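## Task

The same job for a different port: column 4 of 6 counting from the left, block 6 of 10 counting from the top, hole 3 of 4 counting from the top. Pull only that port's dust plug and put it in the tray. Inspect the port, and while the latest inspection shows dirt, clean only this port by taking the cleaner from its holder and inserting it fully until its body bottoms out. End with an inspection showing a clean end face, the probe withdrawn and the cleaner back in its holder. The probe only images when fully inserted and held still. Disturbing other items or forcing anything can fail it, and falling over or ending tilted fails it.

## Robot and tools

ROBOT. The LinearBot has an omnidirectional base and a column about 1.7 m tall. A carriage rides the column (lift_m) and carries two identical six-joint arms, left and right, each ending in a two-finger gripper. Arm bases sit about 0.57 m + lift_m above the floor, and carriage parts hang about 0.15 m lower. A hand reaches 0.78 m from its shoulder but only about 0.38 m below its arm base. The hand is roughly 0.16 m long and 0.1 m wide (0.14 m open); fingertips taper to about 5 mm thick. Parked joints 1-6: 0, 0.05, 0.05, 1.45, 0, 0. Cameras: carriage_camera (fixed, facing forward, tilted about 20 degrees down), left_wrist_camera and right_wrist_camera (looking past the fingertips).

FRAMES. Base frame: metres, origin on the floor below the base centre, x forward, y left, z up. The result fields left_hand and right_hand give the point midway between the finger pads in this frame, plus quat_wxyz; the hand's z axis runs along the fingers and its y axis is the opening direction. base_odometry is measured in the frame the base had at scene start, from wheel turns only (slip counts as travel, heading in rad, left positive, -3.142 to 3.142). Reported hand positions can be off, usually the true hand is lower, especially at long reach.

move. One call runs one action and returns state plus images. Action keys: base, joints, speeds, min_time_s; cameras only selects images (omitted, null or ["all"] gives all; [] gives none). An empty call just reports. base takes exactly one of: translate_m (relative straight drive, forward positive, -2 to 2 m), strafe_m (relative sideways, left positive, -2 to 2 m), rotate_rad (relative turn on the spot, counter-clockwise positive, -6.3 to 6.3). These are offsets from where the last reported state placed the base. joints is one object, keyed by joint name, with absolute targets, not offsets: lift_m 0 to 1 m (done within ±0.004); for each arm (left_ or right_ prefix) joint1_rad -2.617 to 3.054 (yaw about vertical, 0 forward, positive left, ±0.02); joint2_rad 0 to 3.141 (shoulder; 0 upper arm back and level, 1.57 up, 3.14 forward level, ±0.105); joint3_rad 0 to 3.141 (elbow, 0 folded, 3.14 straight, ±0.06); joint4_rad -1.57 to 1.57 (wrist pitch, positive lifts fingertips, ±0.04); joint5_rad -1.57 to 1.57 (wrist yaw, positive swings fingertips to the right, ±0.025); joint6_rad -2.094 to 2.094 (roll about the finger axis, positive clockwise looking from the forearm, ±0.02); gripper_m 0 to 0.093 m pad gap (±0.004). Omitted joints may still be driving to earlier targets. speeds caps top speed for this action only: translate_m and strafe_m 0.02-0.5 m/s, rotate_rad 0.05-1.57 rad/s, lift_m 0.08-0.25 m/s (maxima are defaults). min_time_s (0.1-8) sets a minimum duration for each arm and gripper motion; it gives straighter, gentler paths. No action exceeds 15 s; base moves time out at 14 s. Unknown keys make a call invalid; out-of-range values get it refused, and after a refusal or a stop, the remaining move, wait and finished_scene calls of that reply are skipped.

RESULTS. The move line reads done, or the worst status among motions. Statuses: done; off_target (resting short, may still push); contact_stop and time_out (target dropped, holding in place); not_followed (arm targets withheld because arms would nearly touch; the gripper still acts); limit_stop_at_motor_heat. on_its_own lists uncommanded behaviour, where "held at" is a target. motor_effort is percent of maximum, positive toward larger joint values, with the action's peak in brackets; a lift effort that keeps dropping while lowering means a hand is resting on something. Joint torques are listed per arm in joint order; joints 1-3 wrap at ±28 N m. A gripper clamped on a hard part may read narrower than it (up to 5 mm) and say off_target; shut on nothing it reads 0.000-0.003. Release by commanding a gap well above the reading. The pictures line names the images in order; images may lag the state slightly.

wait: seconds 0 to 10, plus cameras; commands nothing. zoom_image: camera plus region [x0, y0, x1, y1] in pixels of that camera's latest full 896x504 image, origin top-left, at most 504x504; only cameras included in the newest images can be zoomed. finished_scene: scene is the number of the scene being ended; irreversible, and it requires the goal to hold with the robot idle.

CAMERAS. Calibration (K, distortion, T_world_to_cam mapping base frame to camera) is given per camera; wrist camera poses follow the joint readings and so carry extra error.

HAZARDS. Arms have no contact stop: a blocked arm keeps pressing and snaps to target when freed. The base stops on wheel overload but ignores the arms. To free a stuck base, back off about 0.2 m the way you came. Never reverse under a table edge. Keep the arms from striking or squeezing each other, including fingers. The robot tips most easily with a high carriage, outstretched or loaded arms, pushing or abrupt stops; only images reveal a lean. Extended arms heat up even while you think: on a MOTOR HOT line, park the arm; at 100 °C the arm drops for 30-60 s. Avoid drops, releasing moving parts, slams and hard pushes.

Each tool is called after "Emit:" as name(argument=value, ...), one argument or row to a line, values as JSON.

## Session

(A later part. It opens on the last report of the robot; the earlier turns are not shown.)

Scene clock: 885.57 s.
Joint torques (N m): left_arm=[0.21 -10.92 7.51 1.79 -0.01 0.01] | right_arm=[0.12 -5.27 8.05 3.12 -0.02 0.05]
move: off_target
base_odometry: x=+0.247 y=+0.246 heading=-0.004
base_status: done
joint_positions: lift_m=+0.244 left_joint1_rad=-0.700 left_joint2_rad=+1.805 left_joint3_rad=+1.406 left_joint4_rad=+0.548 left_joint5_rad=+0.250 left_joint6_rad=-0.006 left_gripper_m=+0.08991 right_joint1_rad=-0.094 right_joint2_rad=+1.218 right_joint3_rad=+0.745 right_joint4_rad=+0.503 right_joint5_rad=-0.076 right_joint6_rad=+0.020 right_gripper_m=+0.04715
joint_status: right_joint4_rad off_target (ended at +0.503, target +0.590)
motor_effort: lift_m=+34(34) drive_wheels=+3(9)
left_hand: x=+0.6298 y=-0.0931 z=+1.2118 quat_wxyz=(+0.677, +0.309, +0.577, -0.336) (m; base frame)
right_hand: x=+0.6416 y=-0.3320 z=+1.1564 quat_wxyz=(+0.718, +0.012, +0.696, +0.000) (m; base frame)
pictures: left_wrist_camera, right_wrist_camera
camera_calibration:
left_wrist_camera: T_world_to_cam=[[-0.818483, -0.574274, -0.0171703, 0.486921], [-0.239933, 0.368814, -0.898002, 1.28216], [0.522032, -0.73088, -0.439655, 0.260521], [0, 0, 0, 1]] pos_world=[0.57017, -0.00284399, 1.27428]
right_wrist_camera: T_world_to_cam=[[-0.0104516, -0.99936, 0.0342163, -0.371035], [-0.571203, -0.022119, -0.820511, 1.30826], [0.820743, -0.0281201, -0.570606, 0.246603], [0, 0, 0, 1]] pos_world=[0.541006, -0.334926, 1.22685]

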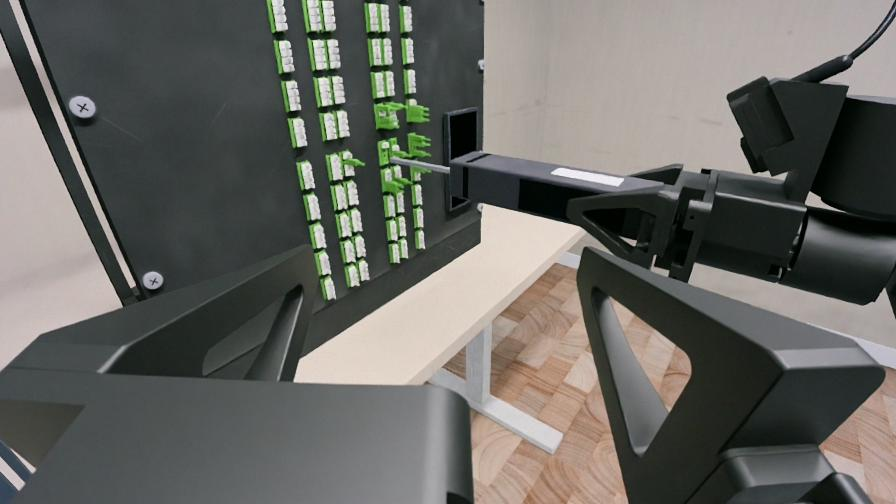

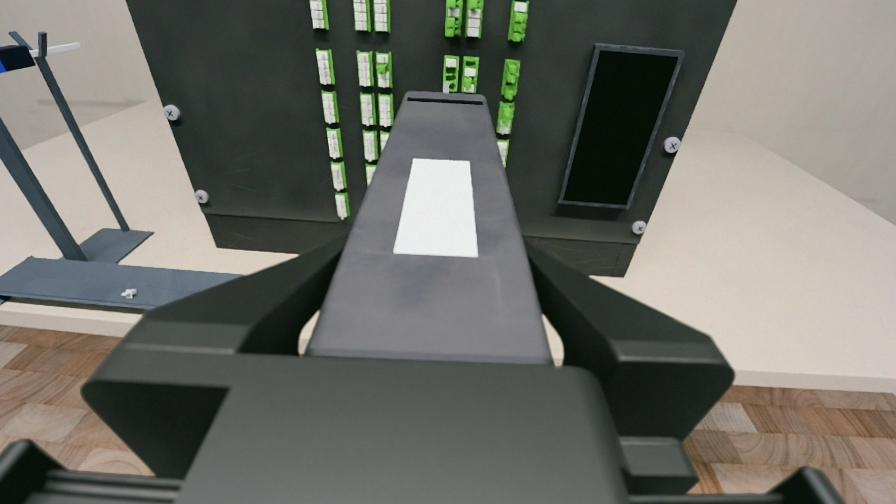

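Emit:
move(
  base={"strafe_m":-0.003},
  joints={"lift_m":0.246},
  speeds={"strafe_m":0.02,"lift_m":0.08},
  cameras=["right_wrist_camera","left_wrist_camera"],
)

Emit:
zoom_image(
  camera="right_wrist_camera",
  region=[425, 50, 465, 110],
)

Emit:
zoom_image(
  camera="left_wrist_camera",
  region=[370, 125, 470, 190],
)

Scene clock: 892.20 s.
Joint torques (N m): left_arm=[0.2 -10.88 7.53 1.79 0.01 0.02] | right_arm=[0.24 -5.33 7.99 3.11 -0.01 0.05]
move: done
base_odometry: x=+0.247 y=+0.243 heading=-0.004
base_status: done
joint_positions: lift_m=+0.246 left_joint1_rad=-0.701 left_joint2_rad=+1.805 left_joint3_rad=+1.406 left_joint4_rad=+0.549 left_joint5_rad=+0.250 left_joint6_rad=-0.006 left_gripper_m=+0.08991 right_joint1_rad=-0.095 right_joint2_rad=+1.218 right_joint3_rad=+0.745 right_joint4_rad=+0.506 right_joint5_rad=-0.076 right_joint6_rad=+0.020 right_gripper_m=+0.04715
joint_status: all done
motor_effort: lift_m=+34(37) drive_wheels=+5(9)
left_hand: x=+0.6292 y=-0.0936 z=+1.2141 quat_wxyz=(+0.677, +0.310, +0.576, -0.337) (m; base frame)
right_hand: x=+0.6416 y=-0.3325 z=+1.1590 quat_wxyz=(+0.719, +0.013, +0.695, -0.001) (m; base frame)
pictures: left_wrist_camera, right_wrist_camera
camera_calibration:
left_wrist_camera: T_world_to_cam=[[-0.819349, -0.573024, -0.0176429, 0.487479], [-0.238281, 0.368378, -0.898621, 1.28398], [0.52143, -0.73208, -0.438371, 0.260222], [0, 0, 0, 1]] pos_world=[0.569675, -0.00314947, 1.27649]
right_wrist_camera: T_world_to_cam=[[-0.0117298, -0.999339, 0.0344079, -0.371056], [-0.569028, -0.0216241, -0.822034, 1.31097], [0.822235, -0.0292213, -0.568398, 0.244231], [0, 0, 0, 1]] pos_world=[0.540809, -0.335325, 1.22925]

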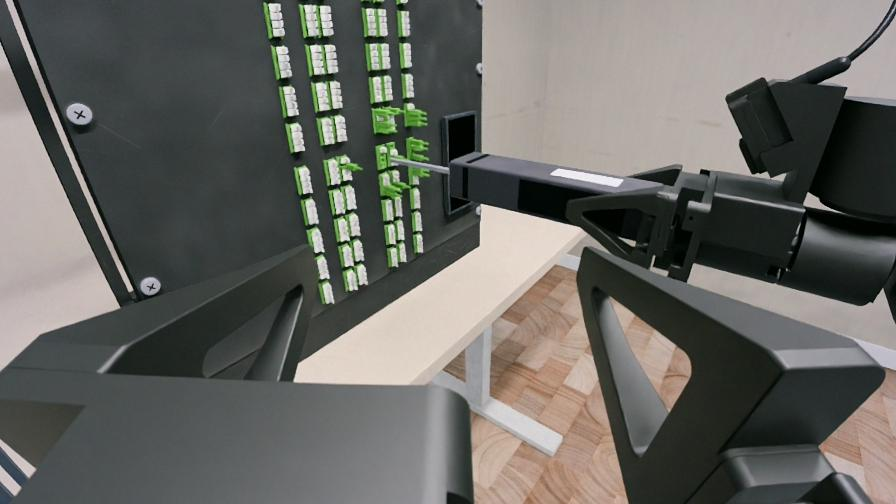

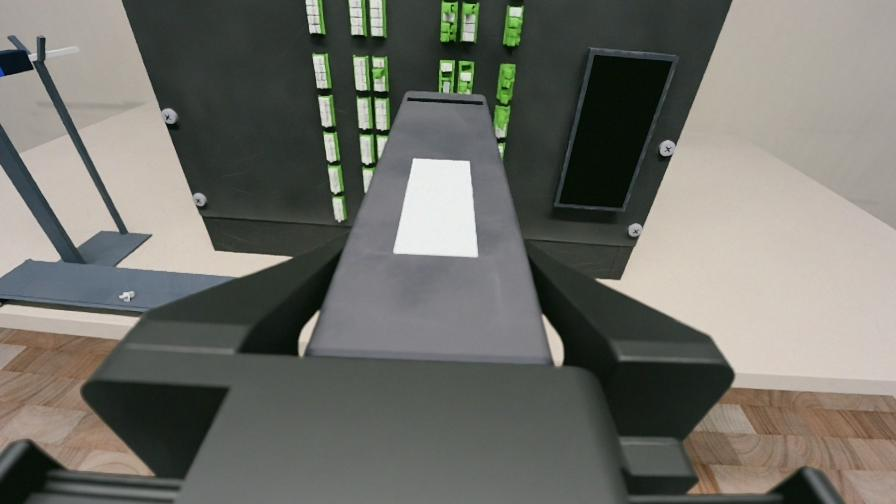

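Scaled by 8.400 from the camera's 896x504 image, which has a finer 1280x720 frame.

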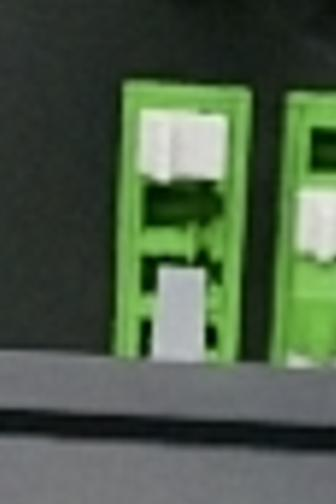

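Scaled by 5.040 from the camera's 896x504 image, which has a finer 1280x720 frame.

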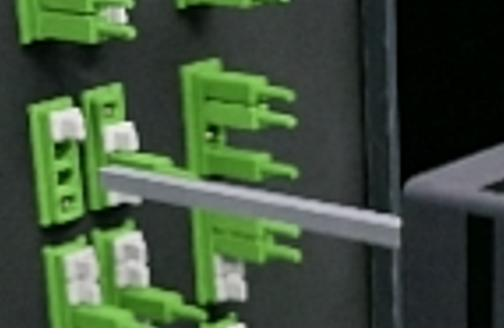

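Emit:
move(
  base={"strafe_m":0.0015},
  joints={"lift_m":0.2452},
  speeds={"strafe_m":0.02,"lift_m":0.08},
  cameras=[],
)

Emit:
move(
  base={"translate_m":0.003},
  speeds={"translate_m":0.02},
  cameras=["right_wrist_camera","left_wrist_camera"],
)

Emit:
zoom_image(
  camera="right_wrist_camera",
  region=[425, 50, 465, 110],
)

Emit:
zoom_image(
  camera="left_wrist_camera",
  region=[370, 125, 470, 190],
)

Scene clock: 898.00 s.
Joint torques (N m): left_arm=[-0.05 -10.85 7.43 1.79 -0.01 0] | right_arm=[0.17 -5.3 8.02 3.12 -0.02 0.05]
move: done
base_odometry: x=+0.247 y=+0.245 heading=-0.004
base_status: done
joint_positions: lift_m=+0.245 left_joint1_rad=-0.700 left_joint2_rad=+1.805 left_joint3_rad=+1.406 left_joint4_rad=+0.549 left_joint5_rad=+0.250 left_joint6_rad=-0.006 left_gripper_m=+0.08991 right_joint1_rad=-0.094 right_joint2_rad=+1.218 right_joint3_rad=+0.745 right_joint4_rad=+0.505 right_joint5_rad=-0.076 right_joint6_rad=+0.020 right_gripper_m=+0.04715
joint_status: all done
motor_effort: lift_m=+33(34) drive_wheels=-1(5)
left_hand: x=+0.6297 y=-0.0931 z=+1.2133 quat_wxyz=(+0.678, +0.309, +0.576, -0.336) (m; base frame)
right_hand: x=+0.6416 y=-0.3321 z=+1.1582 quat_wxyz=(+0.719, +0.012, +0.695, +0.000) (m; base frame)
pictures: none
No camera images: "cameras" was empty.

Scene clock: 898.53 s.
Joint torques (N m): left_arm=[0.13 -10.81 7.54 1.74 -0.1 0.05] | right_arm=[0.16 -5.24 8.02 3.15 -0.01 0.05]
move: done
base_odometry: x=+0.250 y=+0.244 heading=-0.004
base_status: done
joint_positions: lift_m=+0.245 left_joint1_rad=-0.700 left_joint2_rad=+1.805 left_joint3_rad=+1.406 left_joint4_rad=+0.548 left_joint5_rad=+0.250 left_joint6_rad=-0.006 left_gripper_m=+0.08991 right_joint1_rad=-0.094 right_joint2_rad=+1.218 right_joint3_rad=+0.745 right_joint4_rad=+0.505 right_joint5_rad=-0.076 right_joint6_rad=+0.020 right_gripper_m=+0.04715
joint_status: not commanded
motor_effort: lift_m=+33(34) drive_wheels=-3(6)
left_hand: x=+0.6300 y=-0.0928 z=+1.2132 quat_wxyz=(+0.678, +0.309, +0.577, -0.336) (m; base frame)
right_hand: x=+0.6416 y=-0.3321 z=+1.1582 quat_wxyz=(+0.719, +0.012, +0.695, +0.000) (m; base frame)
pictures: left_wrist_camera, right_wrist_camera
camera_calibration:
left_wrist_camera: T_world_to_cam=[[-0.818051, -0.574882, -0.0174195, 0.48735], [-0.239674, 0.368273, -0.898294, 1.28358], [0.522828, -0.730675, -0.43905, 0.260031], [0, 0, 0, 1]] pos_world=[0.570366, -0.00254049, 1.27569]
right_wrist_camera: T_world_to_cam=[[-0.0104984, -0.999353, 0.0344139, -0.371408], [-0.569316, -0.0223195, -0.821816, 1.30997], [0.822052, -0.0282201, -0.568713, 0.244604], [0, 0, 0, 1]] pos_world=[0.540812, -0.335027, 1.22845]

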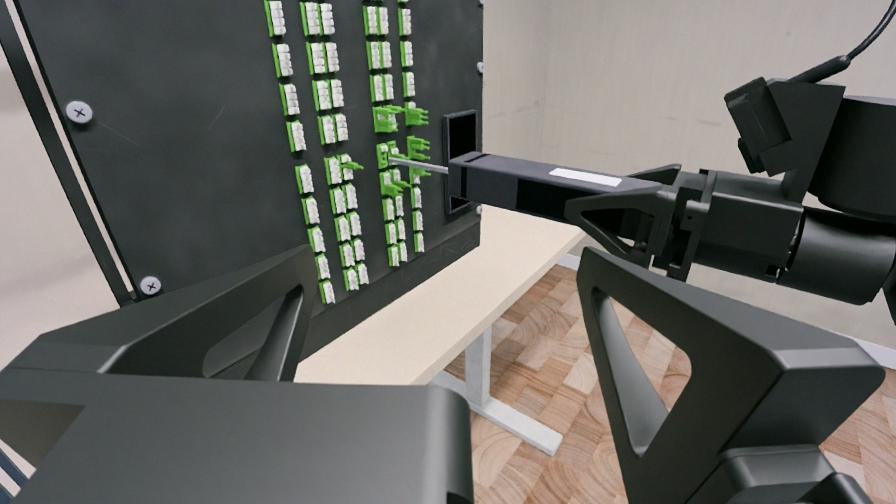

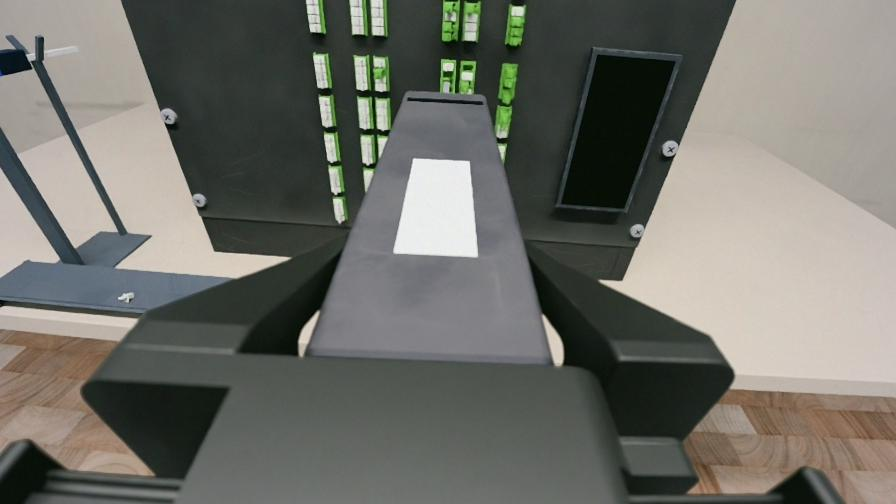

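Scaled by 8.400 from the camera's 896x504 image, which has a finer 1280x720 frame.

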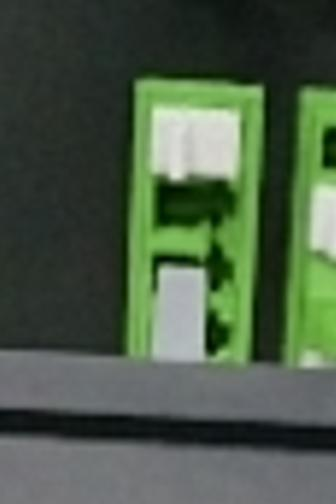

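Scaled by 5.040 from the camera's 896x504 image, which has a finer 1280x720 frame.

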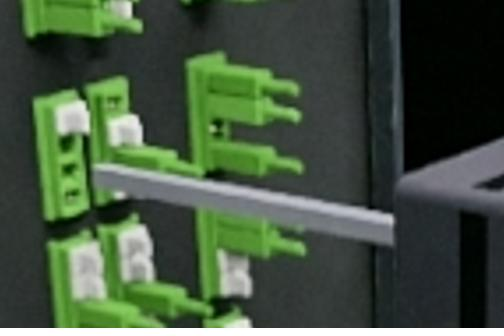

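Emit:
move(
  base={"translate_m":0.003},
  speeds={"translate_m":0.02},
  cameras=["right_wrist_camera","left_wrist_camera"],
)

Emit:
zoom_image(
  camera="right_wrist_camera",
  region=[425, 50, 465, 110],
)

Emit:
zoom_image(
  camera="left_wrist_camera",
  region=[370, 130, 410, 180],
)

Scene clock: 905.23 s.
Joint torques (N m): left_arm=[-0.03 -10.92 7.6 1.73 -0.03 0] | right_arm=[0.21 -5.3 8.05 3.1 -0.01 0.05]
move: done
base_odometry: x=+0.253 y=+0.244 heading=-0.005
base_status: done
joint_positions: lift_m=+0.245 left_joint1_rad=-0.699 left_joint2_rad=+1.805 left_joint3_rad=+1.406 left_joint4_rad=+0.548 left_joint5_rad=+0.249 left_joint6_rad=-0.006 left_gripper_m=+0.08991 right_joint1_rad=-0.094 right_joint2_rad=+1.218 right_joint3_rad=+0.745 right_joint4_rad=+0.505 right_joint5_rad=-0.076 right_joint6_rad=+0.020 right_gripper_m=+0.04715
joint_status: not commanded
motor_effort: lift_m=+34(34) drive_wheels=-3(5)
left_hand: x=+0.6303 y=-0.0926 z=+1.2131 quat_wxyz=(+0.678, +0.309, +0.577, -0.336) (m; base frame)
right_hand: x=+0.6416 y=-0.3321 z=+1.1582 quat_wxyz=(+0.719, +0.012, +0.695, +0.000) (m; base frame)
pictures: left_wrist_camera, right_wrist_camera
camera_calibration:
left_wrist_camera: T_world_to_cam=[[-0.817614, -0.575508, -0.0172494, 0.487101], [-0.240257, 0.368249, -0.898148, 1.28364], [0.523243, -0.730194, -0.439355, 0.260112], [0, 0, 0, 1]] pos_world=[0.570563, -0.00243748, 1.27558]
right_wrist_camera: T_world_to_cam=[[-0.0104984, -0.999353, 0.0344139, -0.371408], [-0.569316, -0.0223195, -0.821816, 1.30997], [0.822052, -0.0282201, -0.568713, 0.244604], [0, 0, 0, 1]] pos_world=[0.540812, -0.335027, 1.22845]

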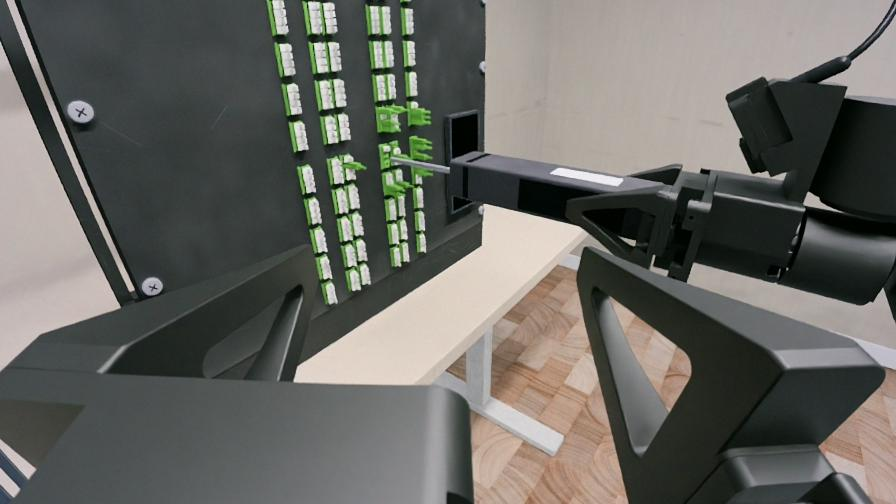

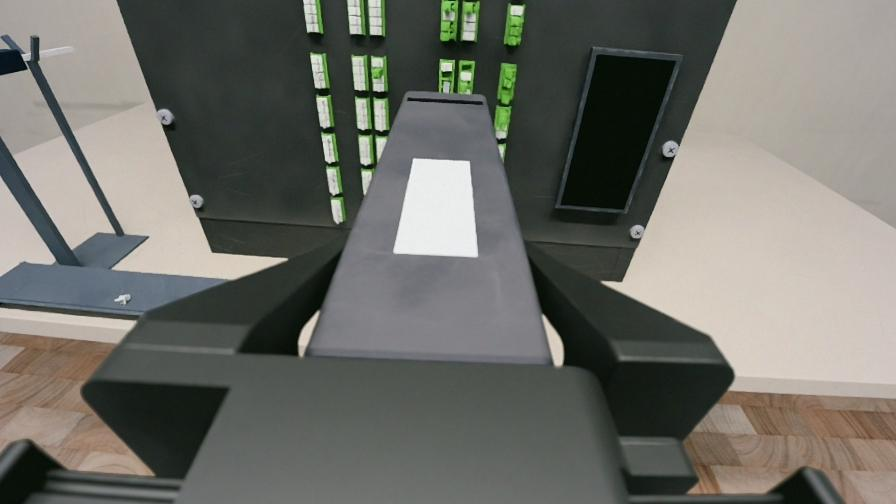

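Scaled by 8.400 from the camera's 896x504 image, which has a finer 1280x720 frame.

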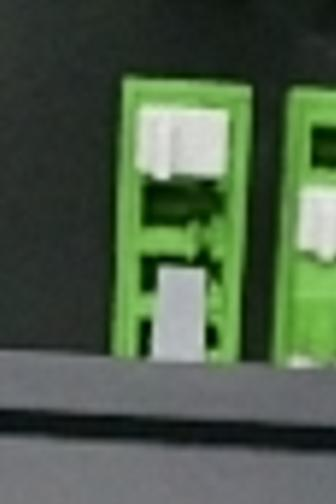

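Scaled by 10.080 from the camera's 896x504 image, which has a finer 1280x720 frame.

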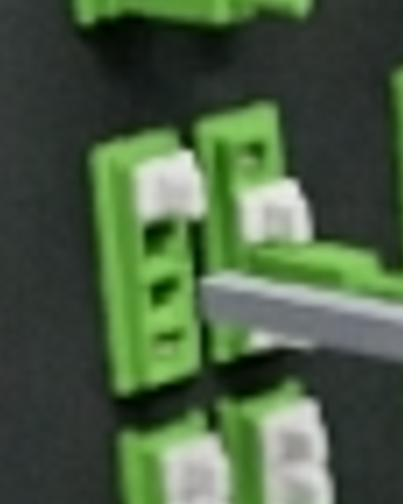

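Emit:
move(
  base={"strafe_m":0.0015},
  speeds={"strafe_m":0.02},
  cameras=["right_wrist_camera","left_wrist_camera"],
)

Emit:
zoom_image(
  camera="right_wrist_camera",
  region=[425, 50, 465, 110],
)

Emit:
zoom_image(
  camera="left_wrist_camera",
  region=[370, 130, 410, 180],
)

Scene clock: 910.47 s.
Joint torques (N m): left_arm=[-0.09 -10.92 7.45 1.73 0.02 0.01] | right_arm=[0.06 -5.33 7.98 3.1 0 0.05]
move: done
base_odometry: x=+0.253 y=+0.245 heading=-0.005
base_status: done
joint_positions: lift_m=+0.245 left_joint1_rad=-0.699 left_joint2_rad=+1.805 left_joint3_rad=+1.406 left_joint4_rad=+0.548 left_joint5_rad=+0.249 left_joint6_rad=-0.006 left_gripper_m=+0.08991 right_joint1_rad=-0.094 right_joint2_rad=+1.218 right_joint3_rad=+0.745 right_joint4_rad=+0.505 right_joint5_rad=-0.076 right_joint6_rad=+0.020 right_gripper_m=+0.04715
joint_status: not commanded
motor_effort: lift_m=+34(34) drive_wheels=-2(8)
left_hand: x=+0.6303 y=-0.0926 z=+1.2131 quat_wxyz=(+0.678, +0.309, +0.577, -0.336) (m; base frame)
right_hand: x=+0.6416 y=-0.3318 z=+1.1582 quat_wxyz=(+0.719, +0.012, +0.695, +0.000) (m; base frame)
pictures: left_wrist_camera, right_wrist_camera
camera_calibration:
left_wrist_camera: T_world_to_cam=[[-0.817614, -0.575508, -0.0172494, 0.487101], [-0.240257, 0.368249, -0.898148, 1.28364], [0.523243, -0.730194, -0.439355, 0.260112], [0, 0, 0, 1]] pos_world=[0.570563, -0.00243748, 1.27558]
right_wrist_camera: T_world_to_cam=[[-0.00977797, -0.99936, 0.0343994, -0.371583], [-0.56931, -0.0227176, -0.821809, 1.30983], [0.822065, -0.0276196, -0.568724, 0.244815], [0, 0, 0, 1]] pos_world=[0.540814, -0.334827, 1.22845]

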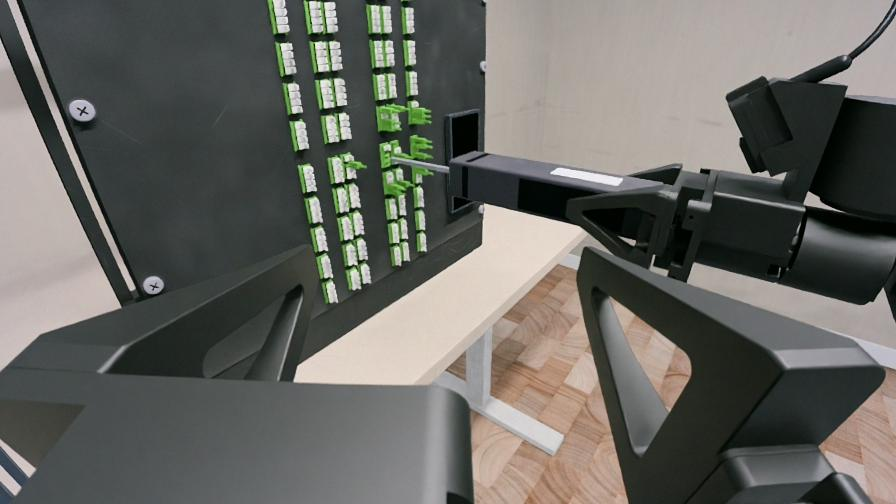

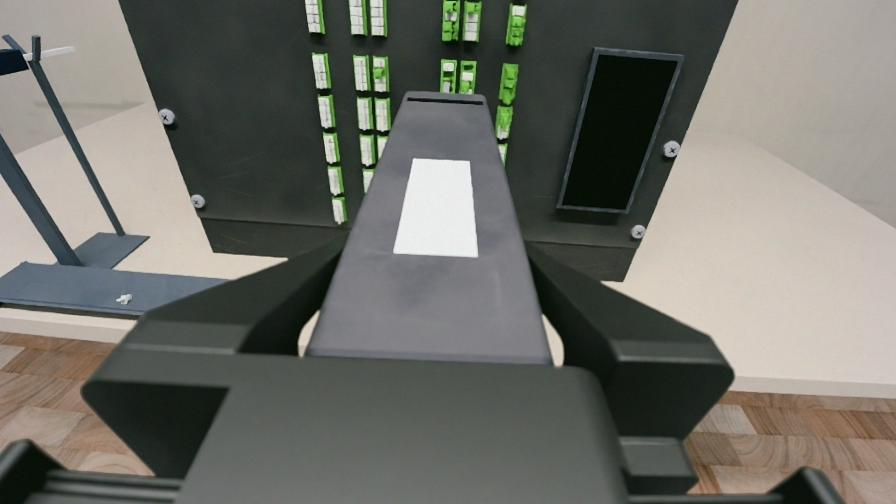

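Scaled by 8.400 from the camera's 896x504 image, which has a finer 1280x720 frame.

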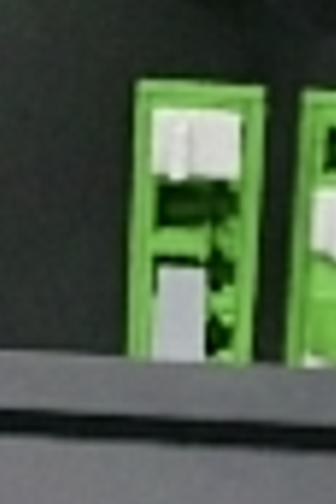

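Scaled by 10.080 from the camera's 896x504 image, which has a finer 1280x720 frame.

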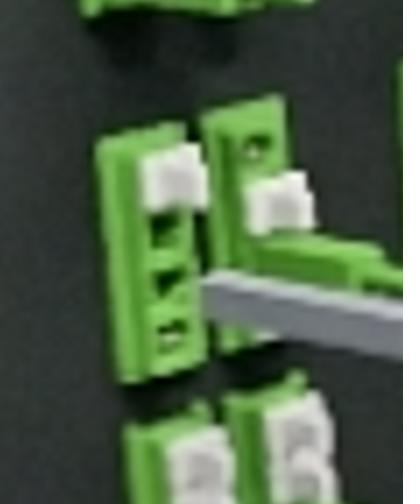

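Emit:
move(
  base={"translate_m":0.0025},
  speeds={"translate_m":0.02},
  cameras=["right_wrist_camera"],
)

Emit:
zoom_image(
  camera="right_wrist_camera",
  region=[425, 50, 465, 110],
)

Scene clock: 913.97 s.
Joint torques (N m): left_arm=[-0.01 -11.03 7.45 1.79 -0.04 0.02] | right_arm=[0.14 -5.33 8.05 3.13 -0.02 0.05]
move: done
base_odometry: x=+0.255 y=+0.245 heading=-0.006
base_status: done
joint_positions: lift_m=+0.245 left_joint1_rad=-0.699 left_joint2_rad=+1.805 left_joint3_rad=+1.406 left_joint4_rad=+0.548 left_joint5_rad=+0.249 left_joint6_rad=-0.006 left_gripper_m=+0.08991 right_joint1_rad=-0.094 right_joint2_rad=+1.218 right_joint3_rad=+0.745 right_joint4_rad=+0.506 right_joint5_rad=-0.076 right_joint6_rad=+0.020 right_gripper_m=+0.04715
joint_status: not commanded
motor_effort: lift_m=+34(34) drive_wheels=-3(8)
left_hand: x=+0.6303 y=-0.0926 z=+1.2131 quat_wxyz=(+0.678, +0.309, +0.577, -0.336) (m; base frame)
right_hand: x=+0.6417 y=-0.3318 z=+1.1581 quat_wxyz=(+0.719, +0.012, +0.695, +0.000) (m; base frame)
pictures: right_wrist_camera
camera_calibration:
right_wrist_camera: T_world_to_cam=[[-0.00977797, -0.99936, 0.0343994, -0.371582], [-0.56931, -0.0227176, -0.821809, 1.30989], [0.822065, -0.0276196, -0.568724, 0.244733], [0, 0, 0, 1]] pos_world=[0.540914, -0.334827, 1.22845]

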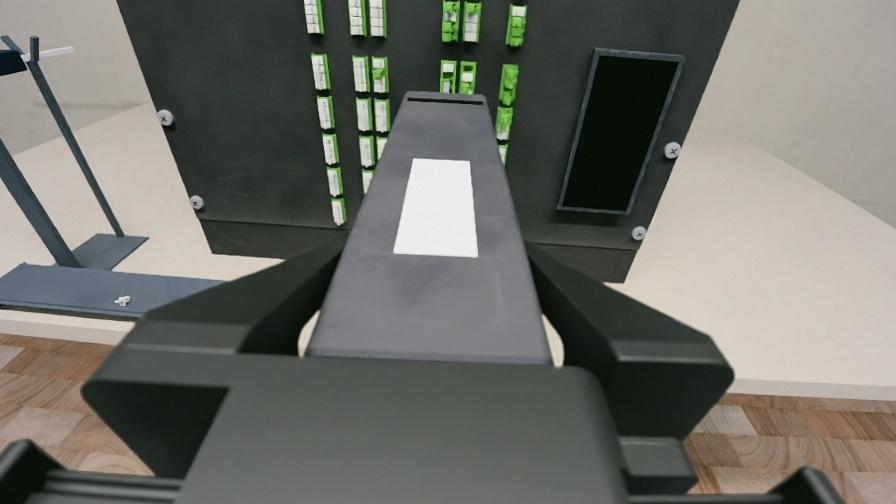

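Scaled by 8.400 from the camera's 896x504 image, which has a finer 1280x720 frame.

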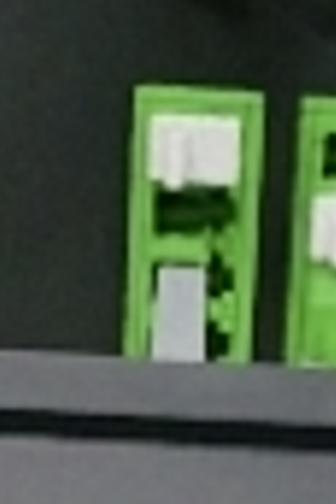

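Emit:
move(
  joints={"lift_m":0.2447},
  speeds={"lift_m":0.08},
  cameras=[],
)

Emit:
move(
  base={"translate_m":0.002},
  speeds={"translate_m":0.02},
  cameras=["right_wrist_camera","left_wrist_camera"],
)

Emit:
zoom_image(
  camera="right_wrist_camera",
  region=[425, 50, 465, 110],
)

Emit:
zoom_image(
  camera="left_wrist_camera",
  region=[370, 130, 410, 180],
)

Scene clock: 923.77 s.
Joint torques (N m): left_arm=[0.05 -10.95 7.5 1.74 0.02 0.04] | right_arm=[0.1 -5.35 7.97 3.13 -0.01 0.05]
move: done
base_odometry: x=+0.255 y=+0.245 heading=-0.006
base_status: not commanded
joint_positions: lift_m=+0.245 left_joint1_rad=-0.699 left_joint2_rad=+1.805 left_joint3_rad=+1.406 left_joint4_rad=+0.548 left_joint5_rad=+0.249 left_joint6_rad=-0.006 left_gripper_m=+0.08991 right_joint1_rad=-0.094 right_joint2_rad=+1.218 right_joint3_rad=+0.745 right_joint4_rad=+0.506 right_joint5_rad=-0.076 right_joint6_rad=+0.020 right_gripper_m=+0.04715
joint_status: all done
motor_effort: lift_m=+33(34) drive_wheels=-3(3)
left_hand: x=+0.6303 y=-0.0926 z=+1.2127 quat_wxyz=(+0.678, +0.309, +0.577, -0.336) (m; base frame)
right_hand: x=+0.6417 y=-0.3318 z=+1.1577 quat_wxyz=(+0.719, +0.012, +0.695, +0.000) (m; base frame)
pictures: none
No camera images: "cameras" was empty.

Scene clock: 924.37 s.
Joint torques (N m): left_arm=[-0.27 -10.82 7.47 1.8 0 0] | right_arm=[0.09 -5.41 8.01 3.1 0.02 0.05]
move: done
base_odometry: x=+0.257 y=+0.245 heading=-0.006
base_status: done
joint_positions: lift_m=+0.245 left_joint1_rad=-0.699 left_joint2_rad=+1.805 left_joint3_rad=+1.406 left_joint4_rad=+0.548 left_joint5_rad=+0.249 left_joint6_rad=-0.006 left_gripper_m=+0.08991 right_joint1_rad=-0.094 right_joint2_rad=+1.219 right_joint3_rad=+0.745 right_joint4_rad=+0.506 right_joint5_rad=-0.076 right_joint6_rad=+0.020 right_gripper_m=+0.04715
joint_status: not commanded
motor_effort: lift_m=+33(33) drive_wheels=-3(5)
left_hand: x=+0.6304 y=-0.0925 z=+1.2126 quat_wxyz=(+0.678, +0.308, +0.577, -0.335) (m; base frame)
right_hand: x=+0.6418 y=-0.3318 z=+1.1574 quat_wxyz=(+0.718, +0.012, +0.696, +0.000) (m; base frame)
pictures: left_wrist_camera, right_wrist_camera
camera_calibration:
left_wrist_camera: T_world_to_cam=[[-0.817178, -0.576132, -0.0170819, 0.486627], [-0.240838, 0.368226, -0.898002, 1.28334], [0.523658, -0.729713, -0.43966, 0.260049], [0, 0, 0, 1]] pos_world=[0.57056, -0.00243448, 1.27508]
right_wrist_camera: T_world_to_cam=[[-0.00972607, -0.999365, 0.03427, -0.371426], [-0.5699, -0.0226209, -0.821403, 1.30928], [0.821657, -0.0275195, -0.569318, 0.245156], [0, 0, 0, 1]] pos_world=[0.541112, -0.334827, 1.22775]

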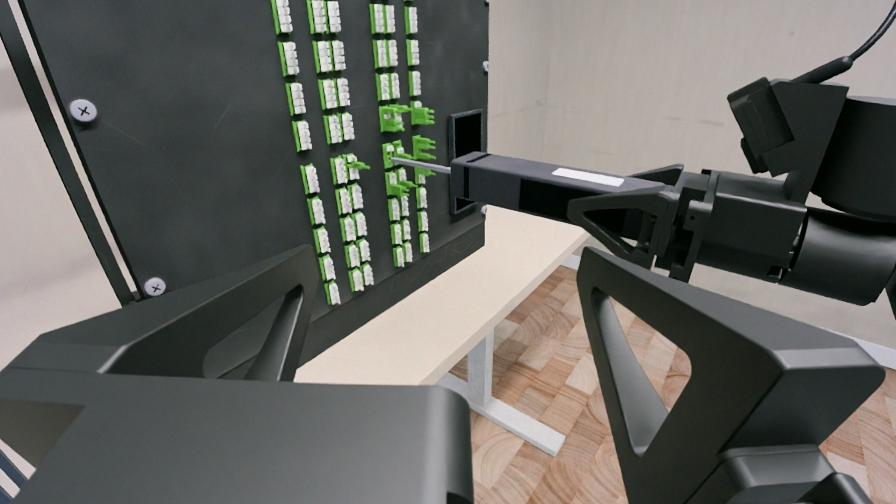

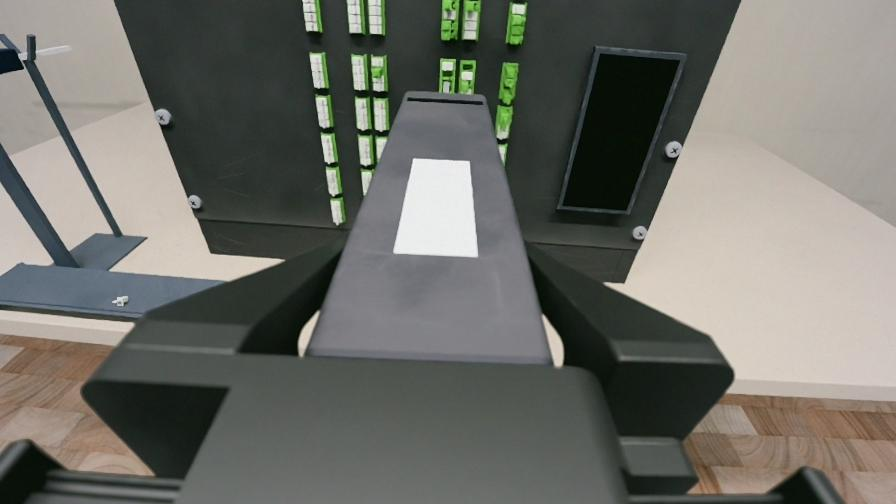

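Scaled by 8.400 from the camera's 896x504 image, which has a finer 1280x720 frame.

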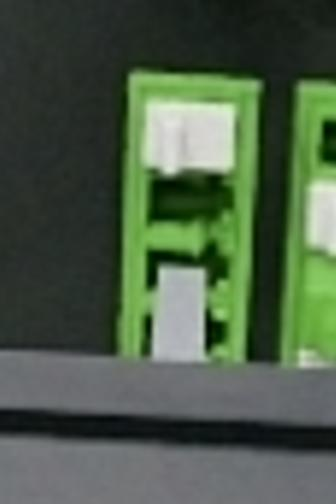

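Scaled by 10.080 from the camera's 896x504 image, which has a finer 1280x720 frame.

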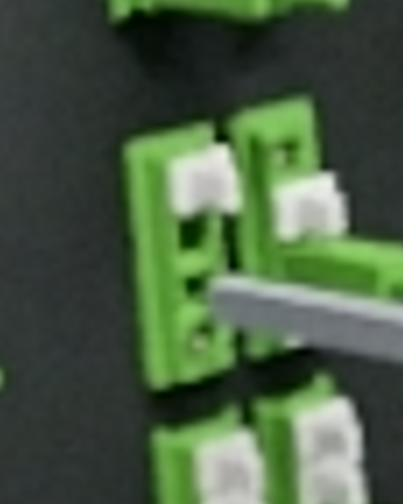

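Emit:
move(
  base={"strafe_m":0.001},
  joints={"lift_m":0.2453},
  speeds={"lift_m":0.08,"strafe_m":0.02},
  cameras=["right_wrist_camera"],
)

Emit:
zoom_image(
  camera="right_wrist_camera",
  region=[425, 50, 465, 110],
)

Scene clock: 928.03 s.
Joint torques (N m): left_arm=[-0.16 -10.86 7.43 1.78 -0.04 0.02] | right_arm=[0.06 -5.34 7.99 3.11 -0.02 0.05]
move: done
base_odometry: x=+0.257 y=+0.246 heading=-0.007
base_status: done
joint_positions: lift_m=+0.245 left_joint1_rad=-0.699 left_joint2_rad=+1.805 left_joint3_rad=+1.406 left_joint4_rad=+0.548 left_joint5_rad=+0.249 left_joint6_rad=-0.006 left_gripper_m=+0.08991 right_joint1_rad=-0.094 right_joint2_rad=+1.219 right_joint3_rad=+0.745 right_joint4_rad=+0.506 right_joint5_rad=-0.076 right_joint6_rad=+0.020 right_gripper_m=+0.04715
joint_status: all done
motor_effort: lift_m=+35(37) drive_wheels=-2(9)
left_hand: x=+0.6304 y=-0.0925 z=+1.2130 quat_wxyz=(+0.678, +0.308, +0.577, -0.335) (m; base frame)
right_hand: x=+0.6418 y=-0.3319 z=+1.1578 quat_wxyz=(+0.718, +0.012, +0.696, +0.000) (m; base frame)
pictures: right_wrist_camera
camera_calibration:
right_wrist_camera: T_world_to_cam=[[-0.0101675, -0.999359, 0.0343356, -0.371379], [-0.569904, -0.0224233, -0.821405, 1.30968], [0.821648, -0.0279197, -0.569311, 0.245244], [0, 0, 0, 1]] pos_world=[0.541111, -0.334927, 1.22815]

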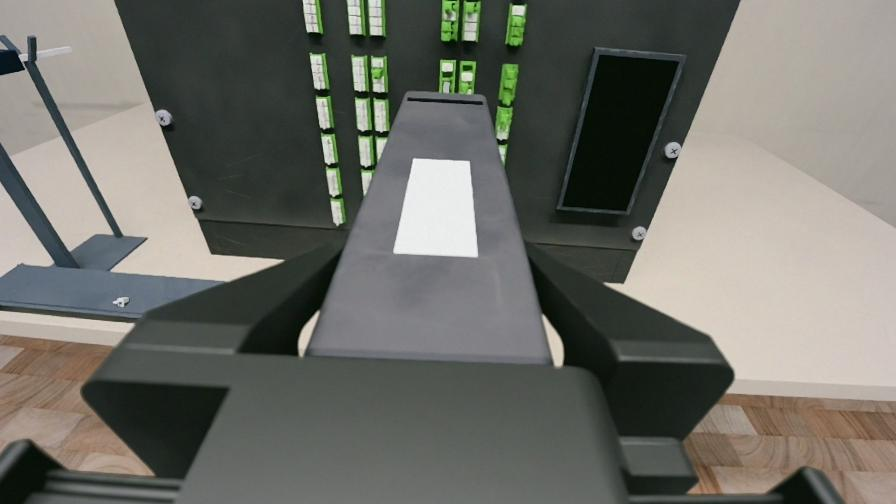

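Scaled by 8.400 from the camera's 896x504 image, which has a finer 1280x720 frame.

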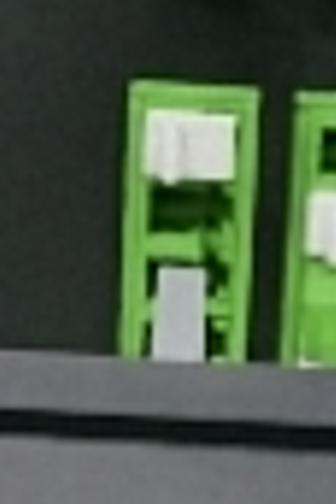

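Emit:
move(
  base={"strafe_m":0.0012},
  speeds={"strafe_m":0.02},
  cameras=["right_wrist_camera"],
)

Emit:
zoom_image(
  camera="right_wrist_camera",
  region=[425, 50, 465, 110],
)

Scene clock: 931.57 s.
Joint torques (N m): left_arm=[0.01 -10.97 7.58 1.75 -0.03 0.03] | right_arm=[0.01 -5.44 8.05 3.11 -0.01 0.05]
move: done
base_odometry: x=+0.257 y=+0.247 heading=-0.007
base_status: done
joint_positions: lift_m=+0.245 left_joint1_rad=-0.699 left_joint2_rad=+1.805 left_joint3_rad=+1.406 left_joint4_rad=+0.548 left_joint5_rad=+0.249 left_joint6_rad=-0.006 left_gripper_m=+0.08991 right_joint1_rad=-0.093 right_joint2_rad=+1.219 right_joint3_rad=+0.745 right_joint4_rad=+0.506 right_joint5_rad=-0.076 right_joint6_rad=+0.020 right_gripper_m=+0.04715
joint_status: not commanded
motor_effort: lift_m=+35(35) drive_wheels=-2(9)
left_hand: x=+0.6304 y=-0.0925 z=+1.2130 quat_wxyz=(+0.678, +0.308, +0.577, -0.335) (m; base frame)
right_hand: x=+0.6418 y=-0.3316 z=+1.1578 quat_wxyz=(+0.718, +0.012, +0.696, +0.000) (m; base frame)
pictures: right_wrist_camera
camera_calibration:
right_wrist_camera: T_world_to_cam=[[-0.00930868, -0.999367, 0.0343444, -0.371658], [-0.569898, -0.0229199, -0.821396, 1.3095], [0.821663, -0.0272189, -0.569323, 0.24549], [0, 0, 0, 1]] pos_world=[0.541114, -0.334727, 1.22815]

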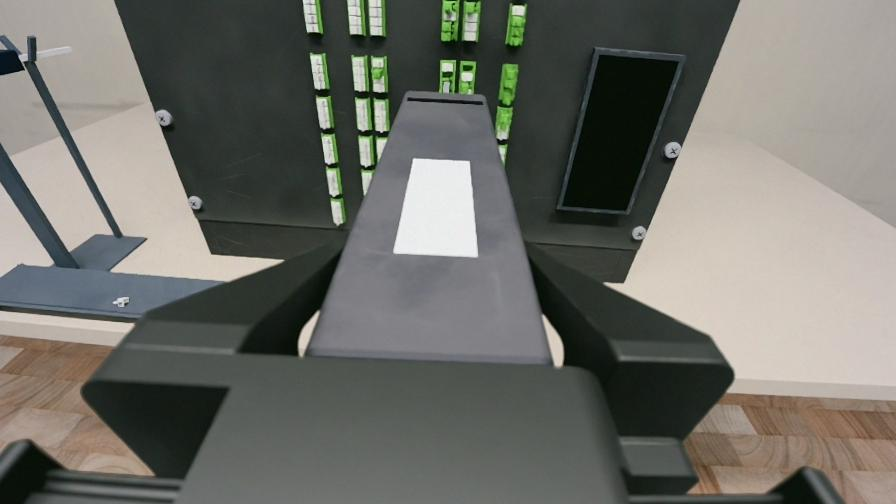

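Scaled by 8.400 from the camera's 896x504 image, which has a finer 1280x720 frame.

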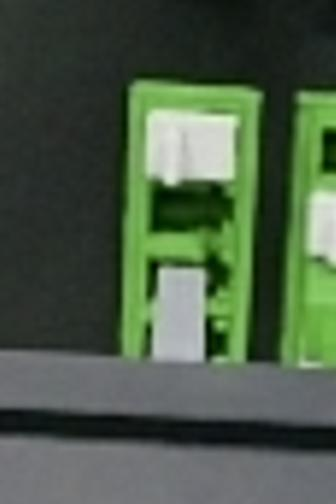

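Emit:
move(
  base={"translate_m":0.003},
  speeds={"translate_m":0.02},
  cameras=["right_wrist_camera","left_wrist_camera"],
)

Emit:
zoom_image(
  camera="right_wrist_camera",
  region=[425, 50, 465, 110],
)

Emit:
zoom_image(
  camera="left_wrist_camera",
  region=[370, 130, 410, 180],
)

Scene clock: 936.67 s.
Joint torques (N m): left_arm=[0.09 -10.81 7.34 1.78 -0.03 0.03] | right_arm=[0.05 -5.33 8.09 3.11 0 0.05]
move: done
base_odometry: x=+0.260 y=+0.247 heading=-0.007
base_status: done
joint_positions: lift_m=+0.245 left_joint1_rad=-0.700 left_joint2_rad=+1.805 left_joint3_rad=+1.406 left_joint4_rad=+0.547 left_joint5_rad=+0.249 left_joint6_rad=-0.006 left_gripper_m=+0.08991 right_joint1_rad=-0.093 right_joint2_rad=+1.218 right_joint3_rad=+0.745 right_joint4_rad=+0.505 right_joint5_rad=-0.077 right_joint6_rad=+0.020 right_gripper_m=+0.04715
joint_status: not commanded
motor_effort: lift_m=+35(35) drive_wheels=-3(5)
left_hand: x=+0.6302 y=-0.0927 z=+1.2129 quat_wxyz=(+0.677, +0.309, +0.577, -0.336) (m; base frame)
right_hand: x=+0.6416 y=-0.3315 z=+1.1577 quat_wxyz=(+0.718, +0.012, +0.696, +0.000) (m; base frame)
pictures: left_wrist_camera, right_wrist_camera
camera_calibration:
left_wrist_camera: T_world_to_cam=[[-0.817404, -0.575814, -0.0169931, 0.486512], [-0.240935, 0.36852, -0.897855, 1.28358], [0.52326, -0.729816, -0.439963, 0.260815], [0, 0, 0, 1]] pos_world=[0.570462, -0.00253632, 1.27548]
right_wrist_camera: T_world_to_cam=[[-0.00857579, -0.999374, 0.0343322, -0.371941], [-0.570187, -0.0233178, -0.821184, 1.30907], [0.82147, -0.0266181, -0.56963, 0.246281], [0, 0, 0, 1]] pos_world=[0.540915, -0.334628, 1.22805]

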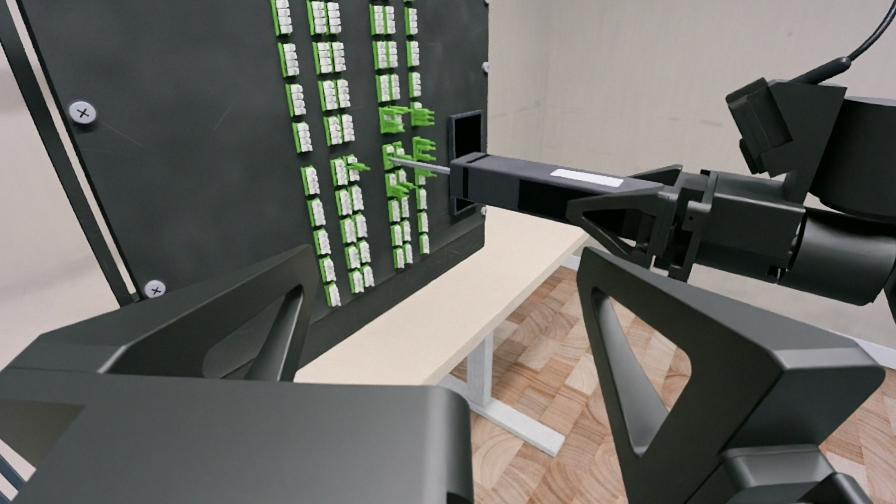

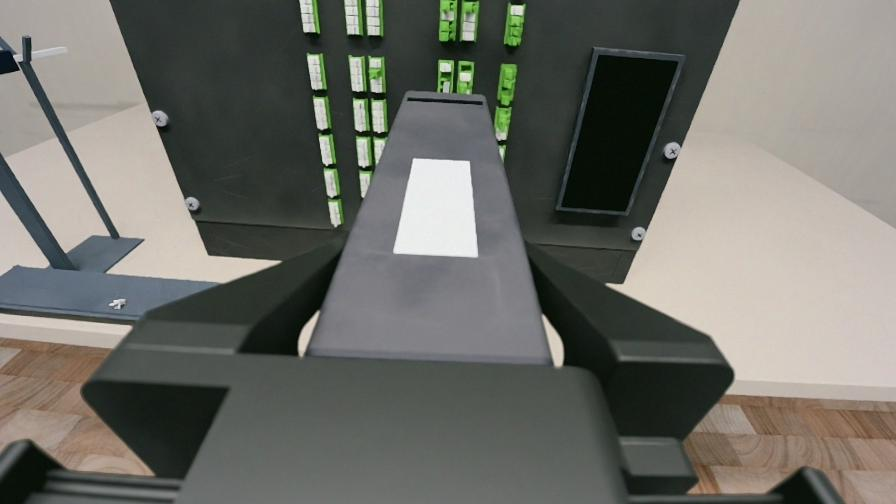

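Scaled by 8.400 from the camera's 896x504 image, which has a finer 1280x720 frame.

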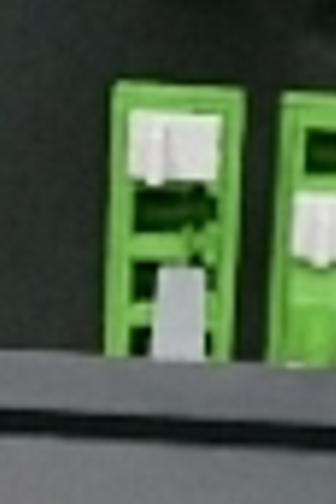

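Scaled by 10.080 from the camera's 896x504 image, which has a finer 1280x720 frame.

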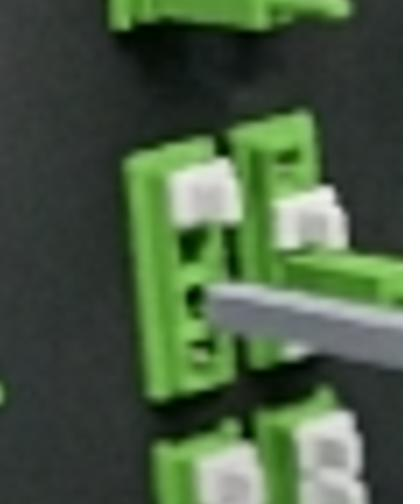

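Emit:
move(
  base={"strafe_m":0.0022},
  speeds={"strafe_m":0.02},
  cameras=["right_wrist_camera"],
)

Emit:
zoom_image(
  camera="right_wrist_camera",
  region=[425, 50, 465, 110],
)

Scene clock: 941.93 s.
Joint torques (N m): left_arm=[-0.09 -10.96 7.51 1.78 0.03 -0.02] | right_arm=[-0.03 -5.3 7.99 3.13 0.04 0.05]
move: done
base_odometry: x=+0.260 y=+0.249 heading=-0.008
base_status: done
joint_positions: lift_m=+0.245 left_joint1_rad=-0.699 left_joint2_rad=+1.805 left_joint3_rad=+1.406 left_joint4_rad=+0.547 left_joint5_rad=+0.249 left_joint6_rad=-0.006 left_gripper_m=+0.08991 right_joint1_rad=-0.093 right_joint2_rad=+1.218 right_joint3_rad=+0.745 right_joint4_rad=+0.505 right_joint5_rad=-0.080 right_joint6_rad=+0.020 right_gripper_m=+0.04715
joint_status: not commanded
motor_effort: lift_m=+35(35) drive_wheels=-2(6)
left_hand: x=+0.6304 y=-0.0926 z=+1.2129 quat_wxyz=(+0.678, +0.309, +0.577, -0.335) (m; base frame)
right_hand: x=+0.6416 y=-0.3308 z=+1.1578 quat_wxyz=(+0.718, +0.011, +0.696, +0.001) (m; base frame)
pictures: right_wrist_camera
camera_calibration:
right_wrist_camera: T_world_to_cam=[[-0.00559163, -0.999391, 0.0344319, -0.37339], [-0.569814, -0.0251111, -0.82139, 1.30862], [0.821754, -0.0242127, -0.569327, 0.246616], [0, 0, 0, 1]] pos_world=[0.540926, -0.334331, 1.22815]

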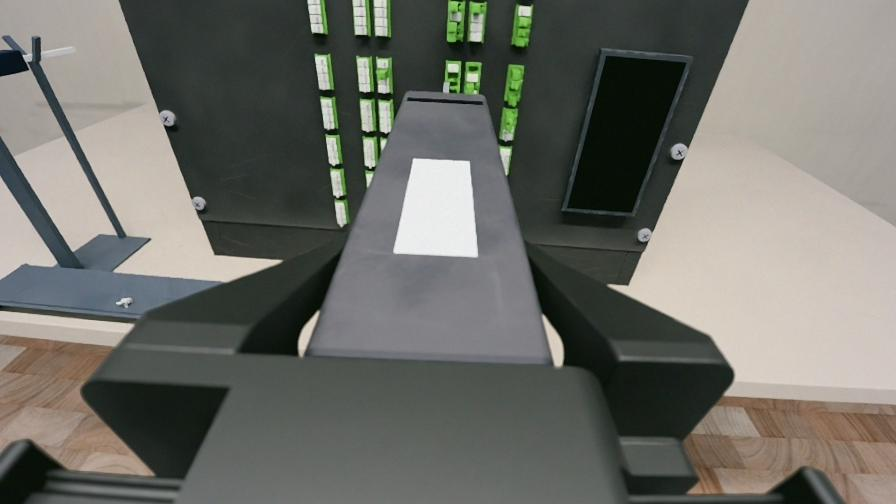

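Scaled by 8.400 from the camera's 896x504 image, which has a finer 1280x720 frame.

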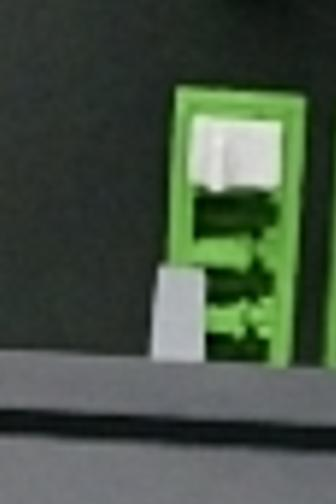

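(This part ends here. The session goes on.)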